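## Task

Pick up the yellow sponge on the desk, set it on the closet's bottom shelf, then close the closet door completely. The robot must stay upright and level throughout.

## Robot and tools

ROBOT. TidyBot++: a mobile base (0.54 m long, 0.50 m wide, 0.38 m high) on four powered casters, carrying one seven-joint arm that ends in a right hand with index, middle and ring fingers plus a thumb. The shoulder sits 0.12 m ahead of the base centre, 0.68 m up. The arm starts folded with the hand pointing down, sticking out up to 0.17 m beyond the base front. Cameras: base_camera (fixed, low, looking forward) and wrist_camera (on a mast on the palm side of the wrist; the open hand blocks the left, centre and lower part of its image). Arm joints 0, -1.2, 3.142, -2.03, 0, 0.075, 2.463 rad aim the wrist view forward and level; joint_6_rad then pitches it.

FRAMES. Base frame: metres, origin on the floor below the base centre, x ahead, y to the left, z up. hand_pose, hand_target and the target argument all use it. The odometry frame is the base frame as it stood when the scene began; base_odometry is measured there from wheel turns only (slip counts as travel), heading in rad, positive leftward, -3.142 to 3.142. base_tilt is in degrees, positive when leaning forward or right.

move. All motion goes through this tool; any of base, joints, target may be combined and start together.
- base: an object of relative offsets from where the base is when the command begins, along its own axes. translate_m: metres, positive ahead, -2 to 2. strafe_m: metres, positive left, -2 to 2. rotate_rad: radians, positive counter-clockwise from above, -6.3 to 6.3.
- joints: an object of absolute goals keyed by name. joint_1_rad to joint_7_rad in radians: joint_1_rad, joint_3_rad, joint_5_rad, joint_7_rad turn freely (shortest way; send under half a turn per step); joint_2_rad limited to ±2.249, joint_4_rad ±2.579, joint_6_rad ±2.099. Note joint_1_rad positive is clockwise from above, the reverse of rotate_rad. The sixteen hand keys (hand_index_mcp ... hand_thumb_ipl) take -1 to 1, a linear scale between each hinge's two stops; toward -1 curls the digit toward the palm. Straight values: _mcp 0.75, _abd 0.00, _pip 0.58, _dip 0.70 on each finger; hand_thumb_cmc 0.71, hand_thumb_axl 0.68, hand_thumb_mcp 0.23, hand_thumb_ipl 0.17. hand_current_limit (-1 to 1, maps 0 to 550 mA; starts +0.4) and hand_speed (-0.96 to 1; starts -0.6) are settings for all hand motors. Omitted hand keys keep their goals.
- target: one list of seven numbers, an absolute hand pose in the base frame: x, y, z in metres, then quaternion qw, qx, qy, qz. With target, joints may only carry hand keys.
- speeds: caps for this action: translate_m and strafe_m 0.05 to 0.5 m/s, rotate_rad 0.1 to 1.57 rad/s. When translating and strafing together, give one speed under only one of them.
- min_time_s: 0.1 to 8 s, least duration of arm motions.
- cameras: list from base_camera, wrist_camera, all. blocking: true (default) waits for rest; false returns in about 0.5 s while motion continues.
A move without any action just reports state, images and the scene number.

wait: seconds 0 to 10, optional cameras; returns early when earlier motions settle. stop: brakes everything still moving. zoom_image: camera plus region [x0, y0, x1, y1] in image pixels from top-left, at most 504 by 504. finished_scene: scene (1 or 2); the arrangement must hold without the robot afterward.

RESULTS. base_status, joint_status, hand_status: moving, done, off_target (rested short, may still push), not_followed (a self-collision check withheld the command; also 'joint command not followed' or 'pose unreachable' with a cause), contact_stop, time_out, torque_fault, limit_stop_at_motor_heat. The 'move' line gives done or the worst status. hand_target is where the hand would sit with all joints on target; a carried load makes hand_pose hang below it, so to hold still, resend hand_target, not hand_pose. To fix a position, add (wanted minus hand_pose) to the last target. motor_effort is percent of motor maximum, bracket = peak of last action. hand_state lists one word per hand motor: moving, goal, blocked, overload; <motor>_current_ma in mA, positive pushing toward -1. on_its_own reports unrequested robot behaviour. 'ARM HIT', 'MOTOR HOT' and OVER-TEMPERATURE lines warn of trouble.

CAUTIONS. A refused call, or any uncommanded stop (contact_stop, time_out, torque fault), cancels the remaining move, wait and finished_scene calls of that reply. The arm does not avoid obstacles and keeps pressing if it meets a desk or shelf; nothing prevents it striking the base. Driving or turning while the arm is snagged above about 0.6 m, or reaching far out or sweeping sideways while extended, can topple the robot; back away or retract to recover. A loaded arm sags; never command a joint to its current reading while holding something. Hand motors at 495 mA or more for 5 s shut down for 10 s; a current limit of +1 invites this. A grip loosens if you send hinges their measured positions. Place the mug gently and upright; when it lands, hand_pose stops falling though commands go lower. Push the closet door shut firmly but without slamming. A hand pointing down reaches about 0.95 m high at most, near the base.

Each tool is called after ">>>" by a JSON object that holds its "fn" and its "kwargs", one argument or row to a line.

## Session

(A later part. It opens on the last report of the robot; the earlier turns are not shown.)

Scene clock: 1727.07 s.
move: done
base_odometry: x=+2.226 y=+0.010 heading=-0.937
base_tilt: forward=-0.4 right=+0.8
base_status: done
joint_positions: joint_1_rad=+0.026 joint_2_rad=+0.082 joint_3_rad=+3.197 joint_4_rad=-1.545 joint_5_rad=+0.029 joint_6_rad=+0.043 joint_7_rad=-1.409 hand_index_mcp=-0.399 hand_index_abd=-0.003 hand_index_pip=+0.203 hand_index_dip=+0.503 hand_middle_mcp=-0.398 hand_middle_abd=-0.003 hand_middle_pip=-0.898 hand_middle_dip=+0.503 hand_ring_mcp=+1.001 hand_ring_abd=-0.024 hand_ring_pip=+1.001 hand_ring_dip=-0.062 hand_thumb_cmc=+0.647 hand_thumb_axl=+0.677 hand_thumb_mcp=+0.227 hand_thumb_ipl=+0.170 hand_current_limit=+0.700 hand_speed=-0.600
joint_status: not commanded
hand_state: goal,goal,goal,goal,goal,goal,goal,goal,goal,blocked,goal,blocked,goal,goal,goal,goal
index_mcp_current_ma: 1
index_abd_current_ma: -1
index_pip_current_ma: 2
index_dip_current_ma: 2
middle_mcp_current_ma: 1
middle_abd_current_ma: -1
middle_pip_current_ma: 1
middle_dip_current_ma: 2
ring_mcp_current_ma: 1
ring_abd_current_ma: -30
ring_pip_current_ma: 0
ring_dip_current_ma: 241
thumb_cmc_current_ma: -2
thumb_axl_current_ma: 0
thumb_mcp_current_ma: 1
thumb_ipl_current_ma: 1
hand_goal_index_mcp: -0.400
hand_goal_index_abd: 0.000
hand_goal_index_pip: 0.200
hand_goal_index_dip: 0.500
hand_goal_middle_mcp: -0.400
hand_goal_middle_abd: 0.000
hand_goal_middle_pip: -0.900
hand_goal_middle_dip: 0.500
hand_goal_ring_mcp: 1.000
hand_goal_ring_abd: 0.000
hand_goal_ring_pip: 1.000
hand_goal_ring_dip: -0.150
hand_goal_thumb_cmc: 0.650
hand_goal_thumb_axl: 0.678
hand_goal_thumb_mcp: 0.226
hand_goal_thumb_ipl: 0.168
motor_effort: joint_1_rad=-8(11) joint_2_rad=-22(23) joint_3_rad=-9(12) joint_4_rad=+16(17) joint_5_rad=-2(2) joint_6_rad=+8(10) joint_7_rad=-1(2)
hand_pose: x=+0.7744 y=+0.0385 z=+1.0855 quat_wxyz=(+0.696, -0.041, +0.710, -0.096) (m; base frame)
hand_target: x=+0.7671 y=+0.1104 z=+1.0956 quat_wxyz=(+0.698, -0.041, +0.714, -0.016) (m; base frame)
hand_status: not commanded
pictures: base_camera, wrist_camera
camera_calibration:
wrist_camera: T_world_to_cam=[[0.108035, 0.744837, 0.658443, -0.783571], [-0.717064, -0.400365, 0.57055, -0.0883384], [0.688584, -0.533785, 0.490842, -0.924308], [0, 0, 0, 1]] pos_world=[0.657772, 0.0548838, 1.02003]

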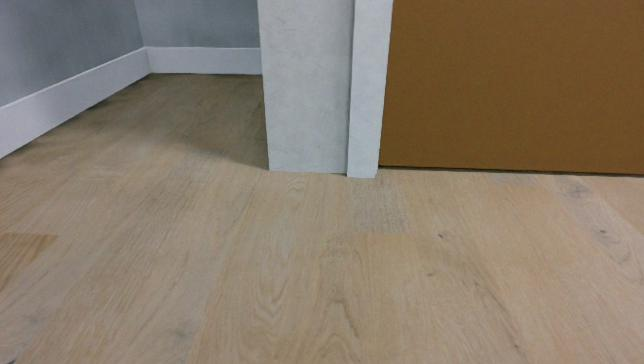

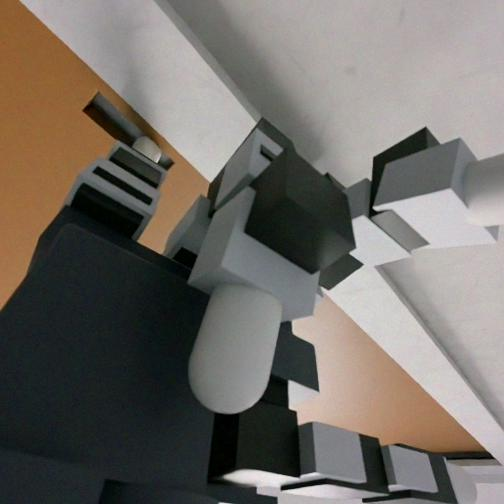

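>>> {"fn": "move", "kwargs": {
  "base": {"strafe_m": 0.02, "translate_m": 0.0},
  "speeds": {"strafe_m": 0.05},
  "cameras": ["base_camera", "wrist_camera"]
}}

>>> {"fn": "zoom_image", "kwargs": {
  "camera": "wrist_camera",
  "region": [80, 60, 200, 180]
}}

>>> {"fn": "zoom_image", "kwargs": {
  "camera": "base_camera",
  "region": [300, 80, 440, 220]
}}

Scene clock: 1737.30 s.
move: done
base_odometry: x=+2.242 y=+0.022 heading=-0.937
base_tilt: forward=-0.5 right=+0.9
base_status: done
joint_positions: joint_1_rad=+0.039 joint_2_rad=+0.083 joint_3_rad=+3.209 joint_4_rad=-1.544 joint_5_rad=+0.029 joint_6_rad=+0.043 joint_7_rad=-1.409 hand_index_mcp=-0.399 hand_index_abd=-0.003 hand_index_pip=+0.203 hand_index_dip=+0.503 hand_middle_mcp=-0.398 hand_middle_abd=-0.003 hand_middle_pip=-0.898 hand_middle_dip=+0.503 hand_ring_mcp=+1.001 hand_ring_abd=-0.023 hand_ring_pip=+1.001 hand_ring_dip=-0.048 hand_thumb_cmc=+0.647 hand_thumb_axl=+0.677 hand_thumb_mcp=+0.227 hand_thumb_ipl=+0.170 hand_current_limit=+0.700 hand_speed=-0.600
joint_status: not commanded
hand_state: goal,goal,goal,goal,goal,goal,goal,goal,goal,blocked,goal,blocked,goal,goal,goal,goal
index_mcp_current_ma: 1
index_abd_current_ma: -1
index_pip_current_ma: 2
index_dip_current_ma: 2
middle_mcp_current_ma: 1
middle_abd_current_ma: -1
middle_pip_current_ma: 1
middle_dip_current_ma: 2
ring_mcp_current_ma: 1
ring_abd_current_ma: -29
ring_pip_current_ma: 0
ring_dip_current_ma: 299
thumb_cmc_current_ma: -2
thumb_axl_current_ma: 0
thumb_mcp_current_ma: 1
thumb_ipl_current_ma: 1
hand_goal_index_mcp: -0.400
hand_goal_index_abd: 0.000
hand_goal_index_pip: 0.200
hand_goal_index_dip: 0.500
hand_goal_middle_mcp: -0.400
hand_goal_middle_abd: 0.000
hand_goal_middle_pip: -0.900
hand_goal_middle_dip: 0.500
hand_goal_ring_mcp: 1.000
hand_goal_ring_abd: 0.000
hand_goal_ring_pip: 1.000
hand_goal_ring_dip: -0.150
hand_goal_thumb_cmc: 0.650
hand_goal_thumb_axl: 0.678
hand_goal_thumb_mcp: 0.226
hand_goal_thumb_ipl: 0.168
motor_effort: joint_1_rad=-10(14) joint_2_rad=-22(24) joint_3_rad=-11(14) joint_4_rad=+16(16) joint_5_rad=-2(2) joint_6_rad=+8(8) joint_7_rad=-2(2)
hand_pose: x=+0.7761 y=+0.0222 z=+1.0852 quat_wxyz=(+0.694, -0.032, +0.711, -0.105) (m; base frame)
hand_target: x=+0.7671 y=+0.1104 z=+1.0956 quat_wxyz=(+0.698, -0.041, +0.714, -0.016) (m; base frame)
hand_status: not commanded
pictures: base_camera, wrist_camera
camera_calibration:
wrist_camera: T_world_to_cam=[[0.127166, 0.742605, 0.657546, -0.785264], [-0.726823, -0.38134, 0.571234, -0.0870524], [0.67495, -0.550561, 0.491249, -0.923476], [0, 0, 0, 1]] pos_world=[0.659887, 0.0415148, 1.01973]

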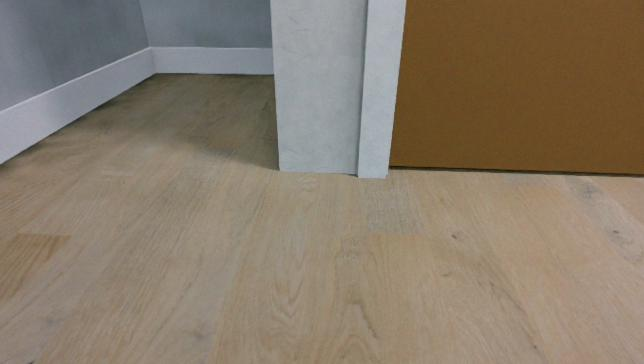

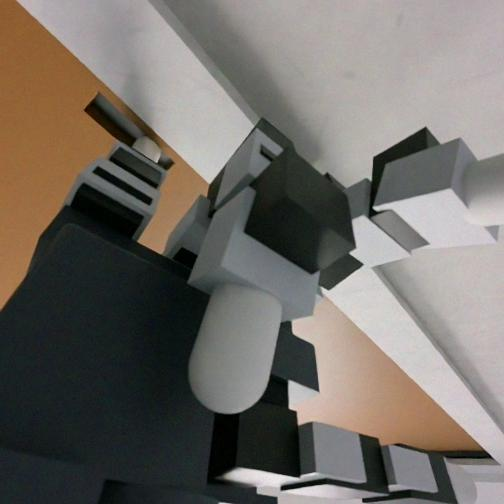

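Scaled by 4.200 from the camera's 504x504 image, which has a finer 720x720 frame.

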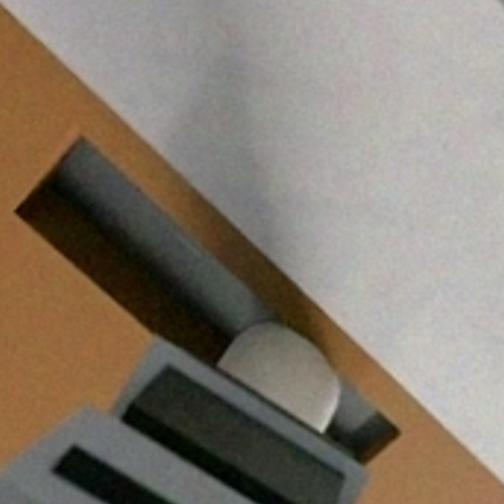

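Scaled by 3.600.

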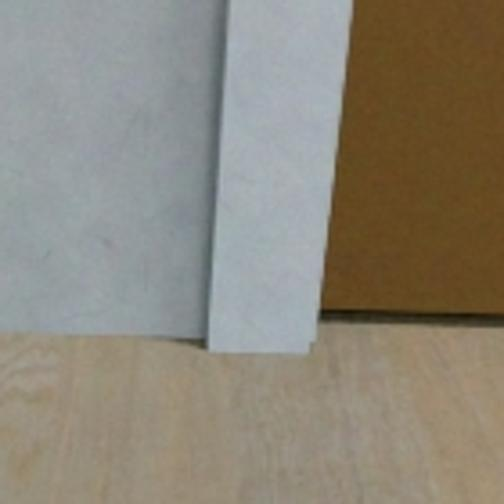

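>>> {"fn": "move", "kwargs": {
  "base": {"strafe_m": 0.025, "translate_m": 0.0},
  "speeds": {"strafe_m": 0.05},
  "cameras": ["base_camera", "wrist_camera"]
}}

>>> {"fn": "zoom_image", "kwargs": {
  "camera": "wrist_camera",
  "region": [80, 60, 200, 180]
}}

Scene clock: 1752.37 s.
move: done
base_odometry: x=+2.262 y=+0.037 heading=-0.937
base_tilt: forward=-0.5 right=+0.8
base_status: done
joint_positions: joint_1_rad=+0.055 joint_2_rad=+0.083 joint_3_rad=+3.223 joint_4_rad=-1.544 joint_5_rad=+0.029 joint_6_rad=+0.043 joint_7_rad=-1.409 hand_index_mcp=-0.399 hand_index_abd=-0.003 hand_index_pip=+0.203 hand_index_dip=+0.503 hand_middle_mcp=-0.398 hand_middle_abd=-0.003 hand_middle_pip=-0.898 hand_middle_dip=+0.503 hand_ring_mcp=+1.002 hand_ring_abd=-0.034 hand_ring_pip=+1.001 hand_ring_dip=-0.042 hand_thumb_cmc=+0.647 hand_thumb_axl=+0.677 hand_thumb_mcp=+0.227 hand_thumb_ipl=+0.170 hand_current_limit=+0.700 hand_speed=-0.600
joint_status: not commanded
hand_state: goal,goal,goal,goal,goal,goal,goal,goal,goal,blocked,goal,blocked,goal,goal,goal,goal
index_mcp_current_ma: 1
index_abd_current_ma: -1
index_pip_current_ma: 2
index_dip_current_ma: 2
middle_mcp_current_ma: 1
middle_abd_current_ma: -1
middle_pip_current_ma: 1
middle_dip_current_ma: 2
ring_mcp_current_ma: 1
ring_abd_current_ma: -49
ring_pip_current_ma: 1
ring_dip_current_ma: 325
thumb_cmc_current_ma: -2
thumb_axl_current_ma: 0
thumb_mcp_current_ma: 1
thumb_ipl_current_ma: 1
hand_goal_index_mcp: -0.400
hand_goal_index_abd: 0.000
hand_goal_index_pip: 0.200
hand_goal_index_dip: 0.500
hand_goal_middle_mcp: -0.400
hand_goal_middle_abd: 0.000
hand_goal_middle_pip: -0.900
hand_goal_middle_dip: 0.500
hand_goal_ring_mcp: 1.000
hand_goal_ring_abd: 0.000
hand_goal_ring_pip: 1.000
hand_goal_ring_dip: -0.150
hand_goal_thumb_cmc: 0.650
hand_goal_thumb_axl: 0.678
hand_goal_thumb_mcp: 0.226
hand_goal_thumb_ipl: 0.168
motor_effort: joint_1_rad=-13(16) joint_2_rad=-19(23) joint_3_rad=-13(16) joint_4_rad=+17(17) joint_5_rad=-1(2) joint_6_rad=+9(10) joint_7_rad=-2(2)
hand_pose: x=+0.7766 y=+0.0031 z=+1.0853 quat_wxyz=(+0.693, -0.022, +0.711, -0.116) (m; base frame)
hand_target: x=+0.7671 y=+0.1104 z=+1.0956 quat_wxyz=(+0.698, -0.041, +0.714, -0.016) (m; base frame)
hand_status: not commanded
pictures: base_camera, wrist_camera
camera_calibration:
wrist_camera: T_world_to_cam=[[0.149054, 0.73918, 0.656807, -0.787381], [-0.737934, -0.358987, 0.571474, -0.085806], [0.658207, -0.56986, 0.491958, -0.922114], [0, 0, 0, 1]] pos_world=[0.660985, 0.0257369, 1.01983]

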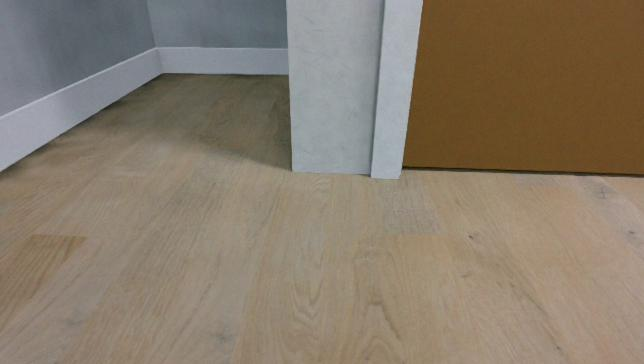

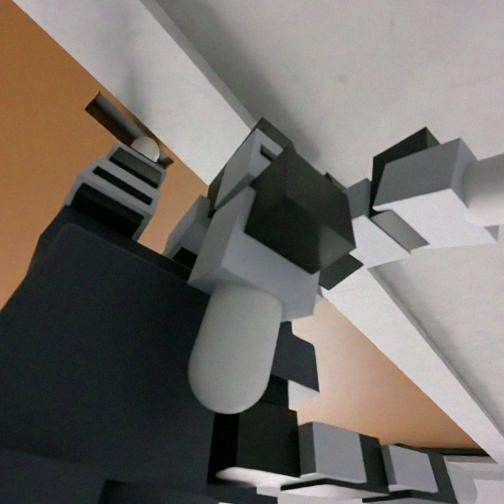

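Scaled by 4.200 from the camera's 504x504 image, which has a finer 720x720 frame.

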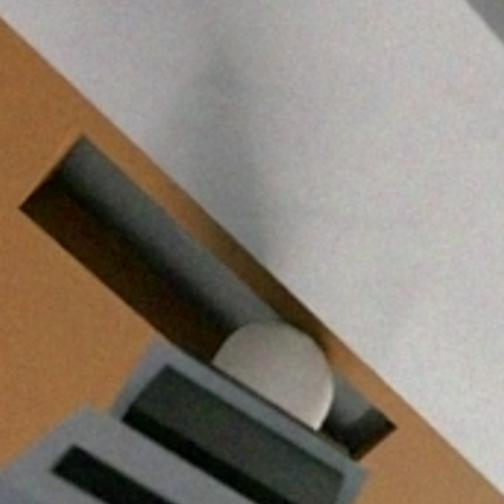

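>>> {"fn": "move", "kwargs": {
  "base": {"strafe_m": -0.095, "translate_m": 0.0},
  "speeds": {"strafe_m": 0.05},
  "cameras": ["base_camera", "wrist_camera"]
}}

>>> {"fn": "zoom_image", "kwargs": {
  "camera": "wrist_camera",
  "region": [80, 60, 200, 180]
}}

Scene clock: 1766.63 s.
move: done
base_odometry: x=+2.185 y=-0.019 heading=-0.937
base_tilt: forward=-0.4 right=+0.8
base_status: done
joint_positions: joint_1_rad=-0.005 joint_2_rad=+0.076 joint_3_rad=+3.170 joint_4_rad=-1.544 joint_5_rad=+0.029 joint_6_rad=+0.038 joint_7_rad=-1.409 hand_index_mcp=-0.399 hand_index_abd=-0.003 hand_index_pip=+0.203 hand_index_dip=+0.503 hand_middle_mcp=-0.398 hand_middle_abd=-0.003 hand_middle_pip=-0.898 hand_middle_dip=+0.503 hand_ring_mcp=+1.001 hand_ring_abd=-0.043 hand_ring_pip=+1.001 hand_ring_dip=-0.155 hand_thumb_cmc=+0.647 hand_thumb_axl=+0.677 hand_thumb_mcp=+0.227 hand_thumb_ipl=+0.170 hand_current_limit=+0.700 hand_speed=-0.600
joint_status: not commanded
hand_state: goal,goal,goal,goal,goal,goal,goal,goal,goal,blocked,goal,goal,goal,goal,goal,goal
index_mcp_current_ma: 1
index_abd_current_ma: -1
index_pip_current_ma: 2
index_dip_current_ma: 2
middle_mcp_current_ma: 1
middle_abd_current_ma: -1
middle_pip_current_ma: 1
middle_dip_current_ma: 2
ring_mcp_current_ma: 0
ring_abd_current_ma: -71
ring_pip_current_ma: 0
ring_dip_current_ma: -4
thumb_cmc_current_ma: -2
thumb_axl_current_ma: 0
thumb_mcp_current_ma: 1
thumb_ipl_current_ma: 1
hand_goal_index_mcp: -0.400
hand_goal_index_abd: 0.000
hand_goal_index_pip: 0.200
hand_goal_index_dip: 0.500
hand_goal_middle_mcp: -0.400
hand_goal_middle_abd: 0.000
hand_goal_middle_pip: -0.900
hand_goal_middle_dip: 0.500
hand_goal_ring_mcp: 1.000
hand_goal_ring_abd: 0.000
hand_goal_ring_pip: 1.000
hand_goal_ring_dip: -0.150
hand_goal_thumb_cmc: 0.650
hand_goal_thumb_axl: 0.678
hand_goal_thumb_mcp: 0.226
hand_goal_thumb_ipl: 0.168
motor_effort: joint_1_rad=-2(13) joint_2_rad=-16(20) joint_3_rad=-3(14) joint_4_rad=+20(20) joint_5_rad=+0(2) joint_6_rad=+12(13) joint_7_rad=+0(2)
hand_pose: x=+0.7688 y=+0.0752 z=+1.0886 quat_wxyz=(+0.699, -0.060, +0.708, -0.075) (m; base frame)
hand_target: x=+0.7671 y=+0.1104 z=+1.0956 quat_wxyz=(+0.698, -0.041, +0.714, -0.016) (m; base frame)
hand_status: not commanded
pictures: base_camera, wrist_camera
camera_calibration:
wrist_camera: T_world_to_cam=[[0.0636289, 0.748205, 0.660409, -0.780641], [-0.694068, -0.442322, 0.567997, -0.0911753], [0.717092, -0.49451, 0.491161, -0.927591], [0, 0, 0, 1]] pos_world=[0.651557, 0.0850476, 1.02293]

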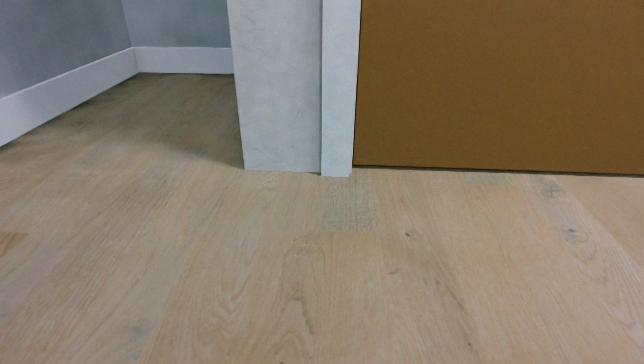

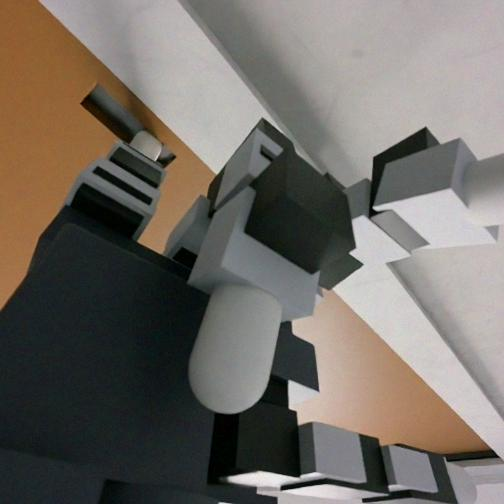

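Scaled by 4.200 from the camera's 504x504 image, which has a finer 720x720 frame.

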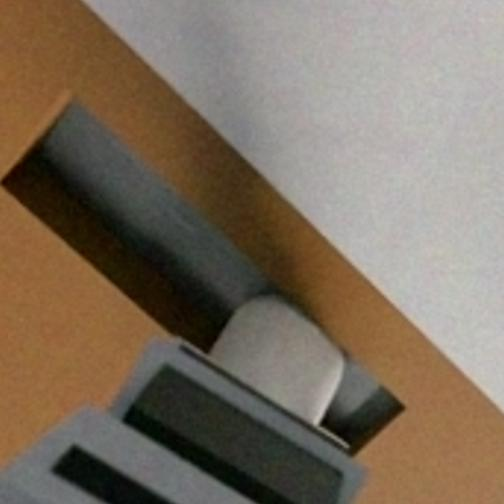

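>>> {"fn": "zoom_image", "kwargs": {
  "camera": "base_camera",
  "region": [310, 80, 400, 190]
}}

>>> {"fn": "move", "kwargs": {
  "base": {"translate_m": -0.05, "strafe_m": 0.0},
  "speeds": {"translate_m": 0.05},
  "cameras": ["base_camera", "wrist_camera"]
}}

>>> {"fn": "zoom_image", "kwargs": {
  "camera": "base_camera",
  "region": [310, 80, 400, 190]
}}

Scaled by 4.582.

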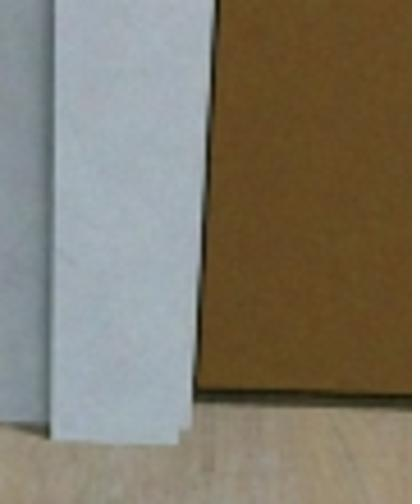

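Scene clock: 1782.53 s.
move: done
base_odometry: x=+2.156 y=+0.021 heading=-0.937
base_tilt: forward=-0.4 right=+0.9
base_status: done
joint_positions: joint_1_rad=-0.026 joint_2_rad=+0.085 joint_3_rad=+3.152 joint_4_rad=-1.540 joint_5_rad=+0.029 joint_6_rad=+0.038 joint_7_rad=-1.409 hand_index_mcp=-0.399 hand_index_abd=-0.003 hand_index_pip=+0.203 hand_index_dip=+0.503 hand_middle_mcp=-0.398 hand_middle_abd=-0.003 hand_middle_pip=-0.898 hand_middle_dip=+0.503 hand_ring_mcp=+1.000 hand_ring_abd=-0.009 hand_ring_pip=+1.000 hand_ring_dip=-0.147 hand_thumb_cmc=+0.647 hand_thumb_axl=+0.677 hand_thumb_mcp=+0.227 hand_thumb_ipl=+0.170 hand_current_limit=+0.700 hand_speed=-0.600
joint_status: not commanded
hand_state: goal,goal,goal,goal,goal,goal,goal,goal,goal,goal,goal,goal,goal,goal,goal,goal
index_mcp_current_ma: 1
index_abd_current_ma: -1
index_pip_current_ma: 2
index_dip_current_ma: 2
middle_mcp_current_ma: 1
middle_abd_current_ma: -1
middle_pip_current_ma: 1
middle_dip_current_ma: 2
ring_mcp_current_ma: 0
ring_abd_current_ma: -7
ring_pip_current_ma: 0
ring_dip_current_ma: 2
thumb_cmc_current_ma: -2
thumb_axl_current_ma: 0
thumb_mcp_current_ma: 1
thumb_ipl_current_ma: 1
hand_goal_index_mcp: -0.400
hand_goal_index_abd: 0.000
hand_goal_index_pip: 0.200
hand_goal_index_dip: 0.500
hand_goal_middle_mcp: -0.400
hand_goal_middle_abd: 0.000
hand_goal_middle_pip: -0.900
hand_goal_middle_dip: 0.500
hand_goal_ring_mcp: 1.000
hand_goal_ring_abd: 0.000
hand_goal_ring_pip: 1.000
hand_goal_ring_dip: -0.150
hand_goal_thumb_cmc: 0.650
hand_goal_thumb_axl: 0.678
hand_goal_thumb_mcp: 0.226
hand_goal_thumb_ipl: 0.168
motor_effort: joint_1_rad=+1(3) joint_2_rad=-21(22) joint_3_rad=+0(4) joint_4_rad=+17(19) joint_5_rad=+0(2) joint_6_rad=+9(13) joint_7_rad=+0(1)
hand_pose: x=+0.7686 y=+0.1001 z=+1.0857 quat_wxyz=(+0.699, -0.074, +0.709, -0.061) (m; base frame)
hand_target: x=+0.7671 y=+0.1104 z=+1.0956 quat_wxyz=(+0.698, -0.041, +0.714, -0.016) (m; base frame)
hand_status: not commanded
pictures: base_camera, wrist_camera
camera_calibration:
wrist_camera: T_world_to_cam=[[0.0373077, 0.749386, 0.661082, -0.777953], [-0.673686, -0.469748, 0.570513, -0.0942498], [0.738076, -0.466646, 0.487325, -0.92843], [0, 0, 0, 1]] pos_world=[0.65078, 0.105465, 1.02051]

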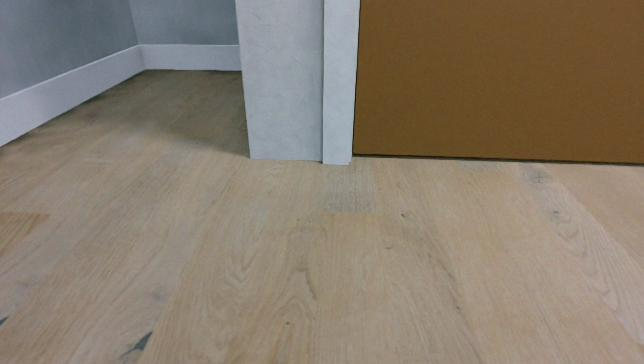

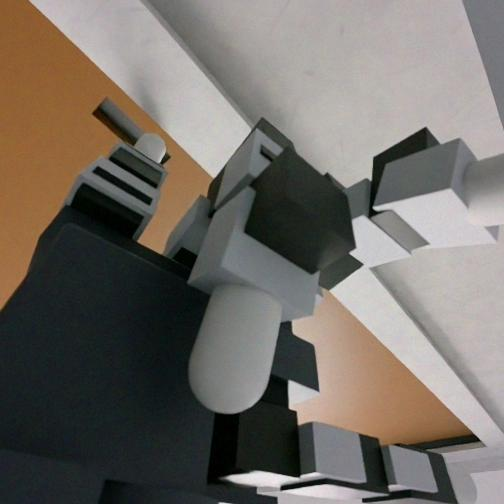

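Scaled by 4.582.

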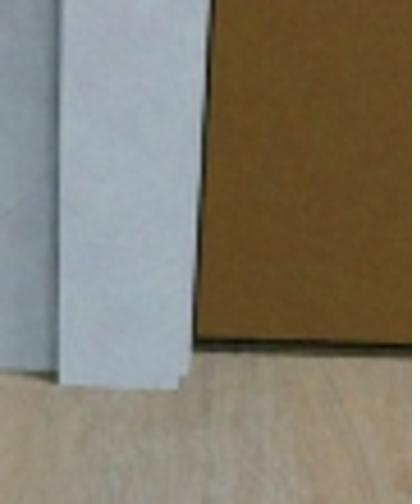

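>>> {"fn": "move", "kwargs": {
  "base": {"translate_m": -0.25, "strafe_m": 0.0},
  "speeds": {"translate_m": 0.2}
}}

>>> {"fn": "move", "kwargs": {
  "base": {"translate_m": 0.0, "strafe_m": -0.35},
  "speeds": {"strafe_m": 0.2},
  "cameras": ["base_camera", "wrist_camera"]
}}

>>> {"fn": "zoom_image", "kwargs": {
  "camera": "base_camera",
  "region": [160, 0, 300, 140]
}}

Scene clock: 1794.50 s.
move: done
base_odometry: x=+2.008 y=+0.222 heading=-0.936
base_tilt: forward=-0.4 right=+0.8
base_status: done
joint_positions: joint_1_rad=-0.026 joint_2_rad=+0.087 joint_3_rad=+3.152 joint_4_rad=-1.540 joint_5_rad=+0.029 joint_6_rad=+0.038 joint_7_rad=-1.409 hand_index_mcp=-0.399 hand_index_abd=-0.003 hand_index_pip=+0.203 hand_index_dip=+0.503 hand_middle_mcp=-0.398 hand_middle_abd=-0.003 hand_middle_pip=-0.898 hand_middle_dip=+0.503 hand_ring_mcp=+1.000 hand_ring_abd=-0.009 hand_ring_pip=+1.000 hand_ring_dip=-0.147 hand_thumb_cmc=+0.647 hand_thumb_axl=+0.677 hand_thumb_mcp=+0.227 hand_thumb_ipl=+0.170 hand_current_limit=+0.700 hand_speed=-0.600
joint_status: not commanded
hand_state: goal,goal,goal,goal,goal,goal,goal,goal,goal,goal,goal,goal,goal,goal,goal,goal
index_mcp_current_ma: 1
index_abd_current_ma: -1
index_pip_current_ma: 2
index_dip_current_ma: 2
middle_mcp_current_ma: 1
middle_abd_current_ma: -1
middle_pip_current_ma: 1
middle_dip_current_ma: 2
ring_mcp_current_ma: 0
ring_abd_current_ma: -7
ring_pip_current_ma: 0
ring_dip_current_ma: 2
thumb_cmc_current_ma: -2
thumb_axl_current_ma: 0
thumb_mcp_current_ma: 1
thumb_ipl_current_ma: 1
hand_goal_index_mcp: -0.400
hand_goal_index_abd: 0.000
hand_goal_index_pip: 0.200
hand_goal_index_dip: 0.500
hand_goal_middle_mcp: -0.400
hand_goal_middle_abd: 0.000
hand_goal_middle_pip: -0.900
hand_goal_middle_dip: 0.500
hand_goal_ring_mcp: 1.000
hand_goal_ring_abd: 0.000
hand_goal_ring_pip: 1.000
hand_goal_ring_dip: -0.150
hand_goal_thumb_cmc: 0.650
hand_goal_thumb_axl: 0.678
hand_goal_thumb_mcp: 0.226
hand_goal_thumb_ipl: 0.168
motor_effort: joint_1_rad=+0(1) joint_2_rad=-21(25) joint_3_rad=+0(1) joint_4_rad=+17(18) joint_5_rad=-1(1) joint_6_rad=+8(9) joint_7_rad=+0(1)
hand_pose: x=+0.7693 y=+0.1002 z=+1.0846 quat_wxyz=(+0.698, -0.074, +0.709, -0.061) (m; base frame)
hand_target: x=+0.7671 y=+0.1104 z=+1.0956 quat_wxyz=(+0.698, -0.041, +0.714, -0.016) (m; base frame)
hand_status: not commanded
pictures: none

Scene clock: 1796.97 s.
move: done
base_odometry: x=+1.725 y=+0.015 heading=-0.937
base_tilt: forward=-0.4 right=+0.9
base_status: done
joint_positions: joint_1_rad=-0.032 joint_2_rad=+0.086 joint_3_rad=+3.146 joint_4_rad=-1.540 joint_5_rad=+0.029 joint_6_rad=+0.038 joint_7_rad=-1.409 hand_index_mcp=-0.399 hand_index_abd=-0.003 hand_index_pip=+0.203 hand_index_dip=+0.503 hand_middle_mcp=-0.398 hand_middle_abd=-0.003 hand_middle_pip=-0.898 hand_middle_dip=+0.503 hand_ring_mcp=+1.000 hand_ring_abd=-0.009 hand_ring_pip=+1.000 hand_ring_dip=-0.147 hand_thumb_cmc=+0.647 hand_thumb_axl=+0.677 hand_thumb_mcp=+0.227 hand_thumb_ipl=+0.170 hand_current_limit=+0.700 hand_speed=-0.600
joint_status: not commanded
hand_state: goal,goal,goal,goal,goal,goal,goal,goal,goal,goal,goal,goal,goal,goal,goal,goal
index_mcp_current_ma: 1
index_abd_current_ma: -1
index_pip_current_ma: 2
index_dip_current_ma: 2
middle_mcp_current_ma: 1
middle_abd_current_ma: -1
middle_pip_current_ma: 1
middle_dip_current_ma: 2
ring_mcp_current_ma: 0
ring_abd_current_ma: -7
ring_pip_current_ma: 0
ring_dip_current_ma: 2
thumb_cmc_current_ma: -2
thumb_axl_current_ma: 0
thumb_mcp_current_ma: 1
thumb_ipl_current_ma: 1
hand_goal_index_mcp: -0.400
hand_goal_index_abd: 0.000
hand_goal_index_pip: 0.200
hand_goal_index_dip: 0.500
hand_goal_middle_mcp: -0.400
hand_goal_middle_abd: 0.000
hand_goal_middle_pip: -0.900
hand_goal_middle_dip: 0.500
hand_goal_ring_mcp: 1.000
hand_goal_ring_abd: 0.000
hand_goal_ring_pip: 1.000
hand_goal_ring_dip: -0.150
hand_goal_thumb_cmc: 0.650
hand_goal_thumb_axl: 0.678
hand_goal_thumb_mcp: 0.226
hand_goal_thumb_ipl: 0.168
motor_effort: joint_1_rad=+1(3) joint_2_rad=-21(21) joint_3_rad=+0(2) joint_4_rad=+16(17) joint_5_rad=-1(1) joint_6_rad=+9(9) joint_7_rad=+0(1)
hand_pose: x=+0.7680 y=+0.1075 z=+1.0847 quat_wxyz=(+0.699, -0.078, +0.709, -0.057) (m; base frame)
hand_target: x=+0.7671 y=+0.1104 z=+1.0956 quat_wxyz=(+0.698, -0.041, +0.714, -0.016) (m; base frame)
hand_status: not commanded
pictures: base_camera, wrist_camera
camera_calibration:
wrist_camera: T_world_to_cam=[[0.0295482, 0.749453, 0.661398, -0.777201], [-0.667212, -0.477908, 0.571342, -0.0956125], [0.744281, -0.458175, 0.485923, -0.928205], [0, 0, 0, 1]] pos_world=[0.650016, 0.111501, 1.0197]

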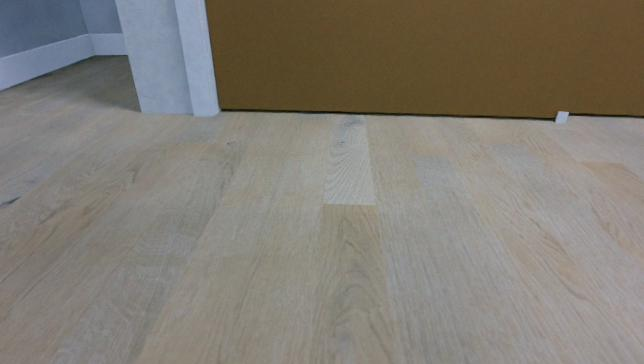

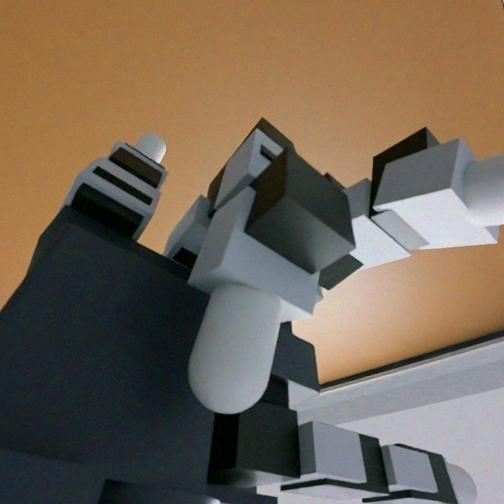

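Scaled by 3.600.

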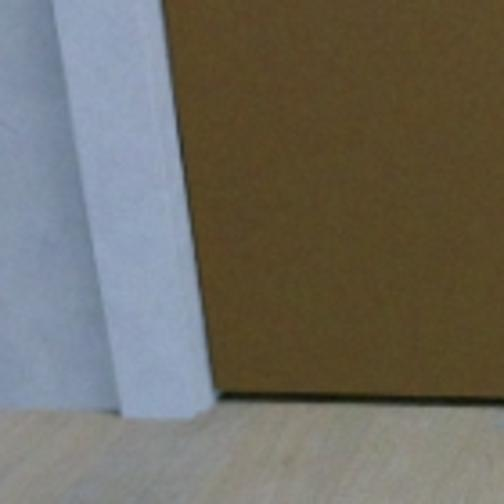

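>>> {"fn": "move", "kwargs": {
  "base": {"translate_m": -0.05, "strafe_m": -0.8},
  "speeds": {"strafe_m": 0.4},
  "cameras": ["base_camera", "wrist_camera"]
}}

Scene clock: 1819.17 s.
move: done
base_odometry: x=+1.051 y=-0.419 heading=-0.936
base_tilt: forward=-0.4 right=+0.8
base_status: done
joint_positions: joint_1_rad=-0.033 joint_2_rad=+0.087 joint_3_rad=+3.144 joint_4_rad=-1.540 joint_5_rad=+0.029 joint_6_rad=+0.038 joint_7_rad=-1.409 hand_index_mcp=-0.399 hand_index_abd=-0.003 hand_index_pip=+0.203 hand_index_dip=+0.503 hand_middle_mcp=-0.398 hand_middle_abd=-0.003 hand_middle_pip=-0.898 hand_middle_dip=+0.503 hand_ring_mcp=+0.999 hand_ring_abd=-0.009 hand_ring_pip=+1.000 hand_ring_dip=-0.147 hand_thumb_cmc=+0.647 hand_thumb_axl=+0.677 hand_thumb_mcp=+0.227 hand_thumb_ipl=+0.170 hand_current_limit=+0.700 hand_speed=-0.600
joint_status: not commanded
hand_state: goal,goal,goal,goal,goal,goal,goal,goal,goal,goal,goal,goal,goal,goal,goal,goal
index_mcp_current_ma: 1
index_abd_current_ma: -1
index_pip_current_ma: 2
index_dip_current_ma: 2
middle_mcp_current_ma: 1
middle_abd_current_ma: -1
middle_pip_current_ma: 1
middle_dip_current_ma: 2
ring_mcp_current_ma: 0
ring_abd_current_ma: -7
ring_pip_current_ma: 0
ring_dip_current_ma: 2
thumb_cmc_current_ma: -2
thumb_axl_current_ma: 0
thumb_mcp_current_ma: 1
thumb_ipl_current_ma: 1
hand_goal_index_mcp: -0.400
hand_goal_index_abd: 0.000
hand_goal_index_pip: 0.200
hand_goal_index_dip: 0.500
hand_goal_middle_mcp: -0.400
hand_goal_middle_abd: 0.000
hand_goal_middle_pip: -0.900
hand_goal_middle_dip: 0.500
hand_goal_ring_mcp: 1.000
hand_goal_ring_abd: 0.000
hand_goal_ring_pip: 1.000
hand_goal_ring_dip: -0.150
hand_goal_thumb_cmc: 0.650
hand_goal_thumb_axl: 0.678
hand_goal_thumb_mcp: 0.226
hand_goal_thumb_ipl: 0.168
motor_effort: joint_1_rad=+1(3) joint_2_rad=-21(23) joint_3_rad=+0(2) joint_4_rad=+17(18) joint_5_rad=-1(1) joint_6_rad=+9(9) joint_7_rad=+0(1)
hand_pose: x=+0.7676 y=+0.1096 z=+1.0847 quat_wxyz=(+0.699, -0.079, +0.709, -0.055) (m; base frame)
hand_target: x=+0.7671 y=+0.1104 z=+1.0956 quat_wxyz=(+0.698, -0.041, +0.714, -0.016) (m; base frame)
hand_status: not commanded
pictures: base_camera, wrist_camera
camera_calibration:
wrist_camera: T_world_to_cam=[[0.0271593, 0.749439, 0.661516, -0.777037], [-0.665642, -0.480148, 0.571295, -0.0957734], [0.745776, -0.455849, 0.485818, -0.928258], [0, 0, 0, 1]] pos_world=[0.649626, 0.113211, 1.0197]

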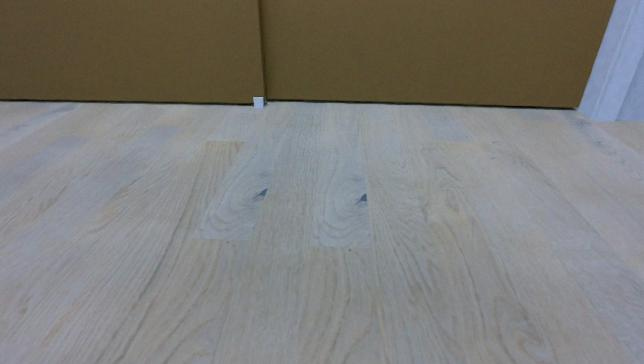

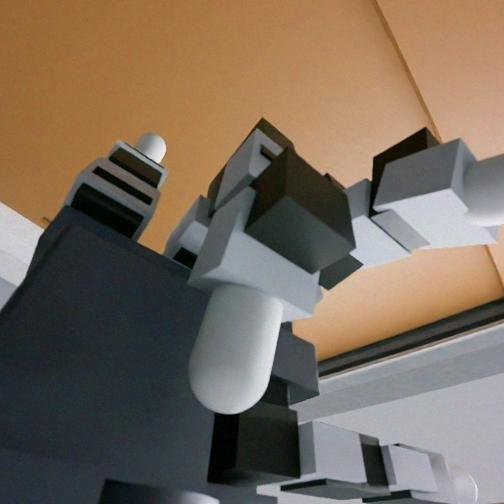

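>>> {"fn": "zoom_image", "kwargs": {
  "camera": "base_camera",
  "region": [540, 0, 644, 124]
}}

>>> {"fn": "zoom_image", "kwargs": {
  "camera": "base_camera",
  "region": [200, 0, 320, 120]
}}

Scaled by 4.065.

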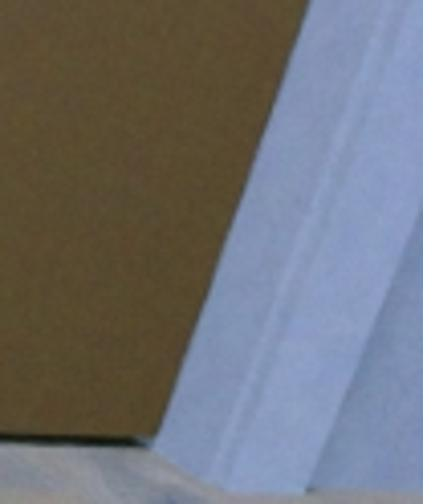

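Scaled by 4.200.

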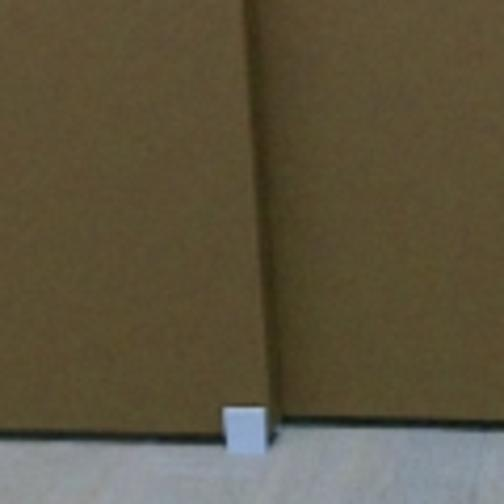

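>>> {"fn": "move", "kwargs": {
  "base": {"translate_m": 0.0, "strafe_m": 1.02},
  "speeds": {"strafe_m": 0.4}
}}

>>> {"fn": "move", "kwargs": {
  "base": {"translate_m": 0.27, "strafe_m": 0.0},
  "speeds": {"translate_m": 0.15},
  "cameras": ["base_camera", "wrist_camera"]
}}

>>> {"fn": "zoom_image", "kwargs": {
  "camera": "wrist_camera",
  "region": [80, 0, 240, 160]
}}

>>> {"fn": "zoom_image", "kwargs": {
  "camera": "base_camera",
  "region": [280, 60, 380, 160]
}}

Scene clock: 1853.13 s.
move: done
base_odometry: x=+1.873 y=+0.186 heading=-0.936
base_tilt: forward=-0.4 right=+0.8
base_status: done
joint_positions: joint_1_rad=-0.036 joint_2_rad=+0.087 joint_3_rad=+3.143 joint_4_rad=-1.540 joint_5_rad=+0.029 joint_6_rad=+0.038 joint_7_rad=-1.409 hand_index_mcp=-0.399 hand_index_abd=-0.003 hand_index_pip=+0.203 hand_index_dip=+0.503 hand_middle_mcp=-0.398 hand_middle_abd=-0.003 hand_middle_pip=-0.898 hand_middle_dip=+0.503 hand_ring_mcp=+0.999 hand_ring_abd=-0.008 hand_ring_pip=+1.000 hand_ring_dip=-0.147 hand_thumb_cmc=+0.647 hand_thumb_axl=+0.677 hand_thumb_mcp=+0.227 hand_thumb_ipl=+0.170 hand_current_limit=+0.700 hand_speed=-0.600
joint_status: not commanded
hand_state: goal,goal,goal,goal,goal,goal,goal,goal,goal,goal,goal,goal,goal,goal,goal,goal
index_mcp_current_ma: 1
index_abd_current_ma: -1
index_pip_current_ma: 2
index_dip_current_ma: 2
middle_mcp_current_ma: 1
middle_abd_current_ma: -1
middle_pip_current_ma: 1
middle_dip_current_ma: 2
ring_mcp_current_ma: 0
ring_abd_current_ma: -6
ring_pip_current_ma: 0
ring_dip_current_ma: 2
thumb_cmc_current_ma: -2
thumb_axl_current_ma: 0
thumb_mcp_current_ma: 1
thumb_ipl_current_ma: 1
hand_goal_index_mcp: -0.400
hand_goal_index_abd: 0.000
hand_goal_index_pip: 0.200
hand_goal_index_dip: 0.500
hand_goal_middle_mcp: -0.400
hand_goal_middle_abd: 0.000
hand_goal_middle_pip: -0.900
hand_goal_middle_dip: 0.500
hand_goal_ring_mcp: 1.000
hand_goal_ring_abd: 0.000
hand_goal_ring_pip: 1.000
hand_goal_ring_dip: -0.150
hand_goal_thumb_cmc: 0.650
hand_goal_thumb_axl: 0.678
hand_goal_thumb_mcp: 0.226
hand_goal_thumb_ipl: 0.168
motor_effort: joint_1_rad=+1(3) joint_2_rad=-21(25) joint_3_rad=+0(2) joint_4_rad=+17(17) joint_5_rad=-1(1) joint_6_rad=+9(10) joint_7_rad=+0(1)
hand_pose: x=+0.7673 y=+0.1119 z=+1.0846 quat_wxyz=(+0.699, -0.080, +0.709, -0.054) (m; base frame)
hand_target: x=+0.7671 y=+0.1104 z=+1.0956 quat_wxyz=(+0.698, -0.041, +0.714, -0.016) (m; base frame)
hand_status: not commanded
pictures: none

Scene clock: 1855.57 s.
move: done
base_odometry: x=+2.033 y=-0.032 heading=-0.936
base_tilt: forward=-0.4 right=+0.8
base_status: done
joint_positions: joint_1_rad=-0.036 joint_2_rad=+0.089 joint_3_rad=+3.143 joint_4_rad=-1.540 joint_5_rad=+0.029 joint_6_rad=+0.038 joint_7_rad=-1.409 hand_index_mcp=-0.399 hand_index_abd=-0.003 hand_index_pip=+0.203 hand_index_dip=+0.503 hand_middle_mcp=-0.398 hand_middle_abd=-0.003 hand_middle_pip=-0.898 hand_middle_dip=+0.503 hand_ring_mcp=+0.999 hand_ring_abd=-0.008 hand_ring_pip=+1.000 hand_ring_dip=-0.147 hand_thumb_cmc=+0.647 hand_thumb_axl=+0.677 hand_thumb_mcp=+0.227 hand_thumb_ipl=+0.170 hand_current_limit=+0.700 hand_speed=-0.600
joint_status: not commanded
hand_state: goal,goal,goal,goal,goal,goal,goal,goal,goal,goal,goal,goal,goal,goal,goal,goal
index_mcp_current_ma: 0
index_abd_current_ma: -1
index_pip_current_ma: 2
index_dip_current_ma: 2
middle_mcp_current_ma: 1
middle_abd_current_ma: -1
middle_pip_current_ma: 1
middle_dip_current_ma: 2
ring_mcp_current_ma: 0
ring_abd_current_ma: -6
ring_pip_current_ma: 0
ring_dip_current_ma: 2
thumb_cmc_current_ma: -2
thumb_axl_current_ma: 0
thumb_mcp_current_ma: 1
thumb_ipl_current_ma: 1
hand_goal_index_mcp: -0.400
hand_goal_index_abd: 0.000
hand_goal_index_pip: 0.200
hand_goal_index_dip: 0.500
hand_goal_middle_mcp: -0.400
hand_goal_middle_abd: 0.000
hand_goal_middle_pip: -0.900
hand_goal_middle_dip: 0.500
hand_goal_ring_mcp: 1.000
hand_goal_ring_abd: 0.000
hand_goal_ring_pip: 1.000
hand_goal_ring_dip: -0.150
hand_goal_thumb_cmc: 0.650
hand_goal_thumb_axl: 0.678
hand_goal_thumb_mcp: 0.226
hand_goal_thumb_ipl: 0.168
motor_effort: joint_1_rad=+1(2) joint_2_rad=-20(24) joint_3_rad=+0(1) joint_4_rad=+17(18) joint_5_rad=-1(1) joint_6_rad=+9(9) joint_7_rad=+0(1)
hand_pose: x=+0.7681 y=+0.1119 z=+1.0833 quat_wxyz=(+0.698, -0.080, +0.709, -0.054) (m; base frame)
hand_target: x=+0.7671 y=+0.1104 z=+1.0956 quat_wxyz=(+0.698, -0.041, +0.714, -0.016) (m; base frame)
hand_status: not commanded
pictures: base_camera, wrist_camera
camera_calibration:
wrist_camera: T_world_to_cam=[[0.0259132, 0.749502, 0.661495, -0.776847], [-0.6627, -0.48254, 0.572699, -0.097131], [0.748436, -0.453213, 0.484191, -0.927501], [0, 0, 0, 1]] pos_world=[0.649937, 0.115022, 1.01859]

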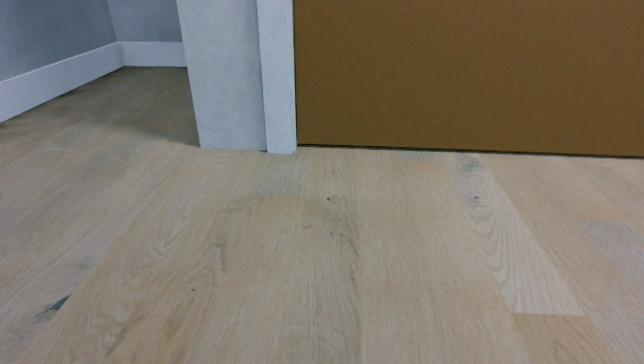

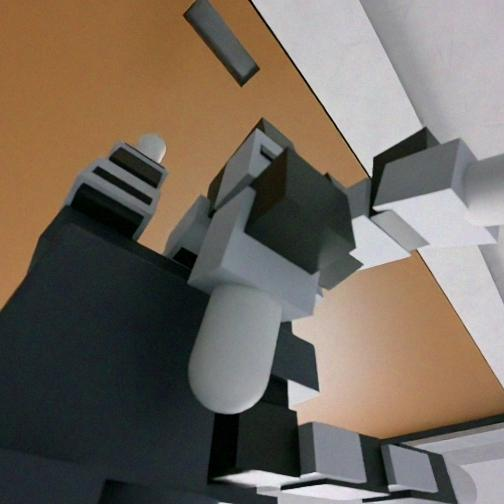

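Scaled by 3.150 from the camera's 504x504 image, which has a finer 720x720 frame.

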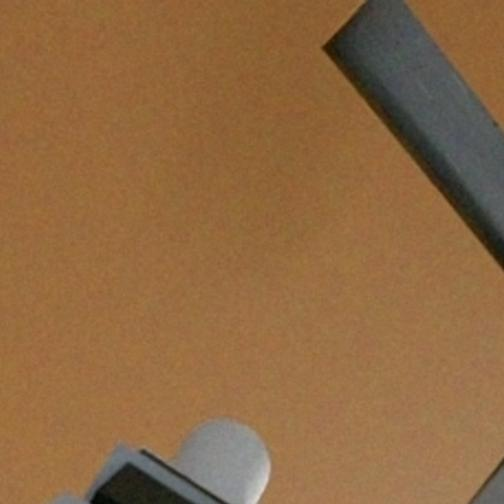

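Scaled by 5.040.

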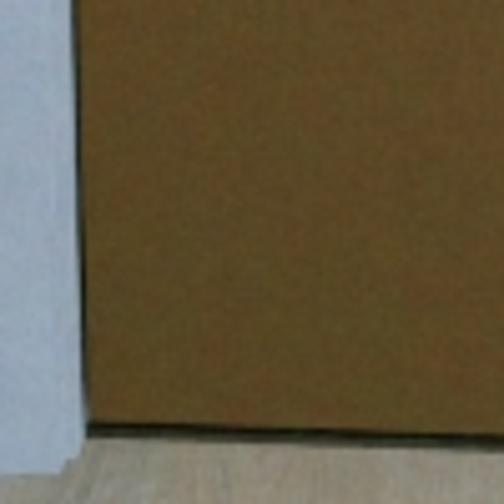

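>>> {"fn": "zoom_image", "kwargs": {
  "camera": "wrist_camera",
  "region": [180, 0, 300, 120]
}}

>>> {"fn": "zoom_image", "kwargs": {
  "camera": "wrist_camera",
  "region": [280, 60, 380, 160]
}}

>>> {"fn": "zoom_image", "kwargs": {
  "camera": "wrist_camera",
  "region": [400, 230, 504, 334]
}}

Scaled by 4.200 from the camera's 504x504 image, which has a finer 720x720 frame.

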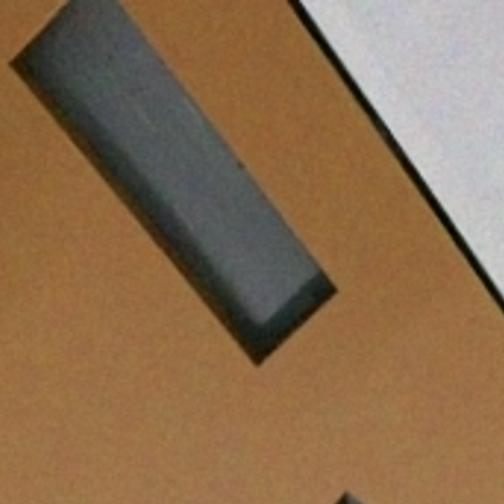

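Scaled by 5.040 from the camera's 504x504 image, which has a finer 720x720 frame.

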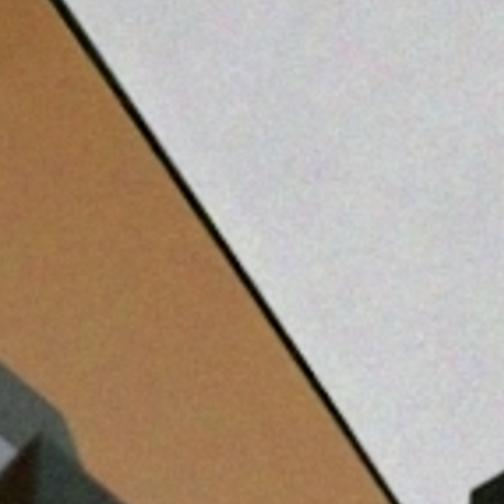

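Scaled by 4.846 from the camera's 504x504 image, which has a finer 720x720 frame.

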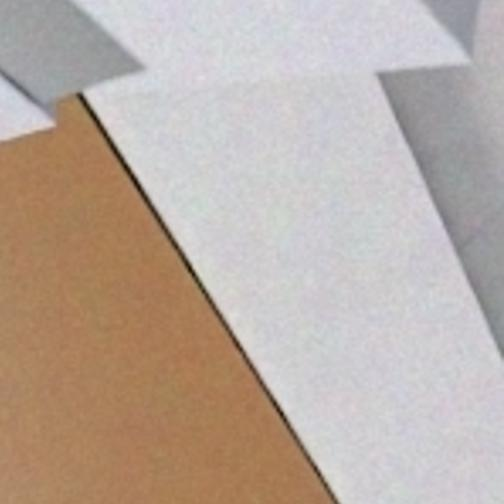

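>>> {"fn": "finished_scene", "kwargs": {
  "scene": 2
}}

The scene is finished: the task was done.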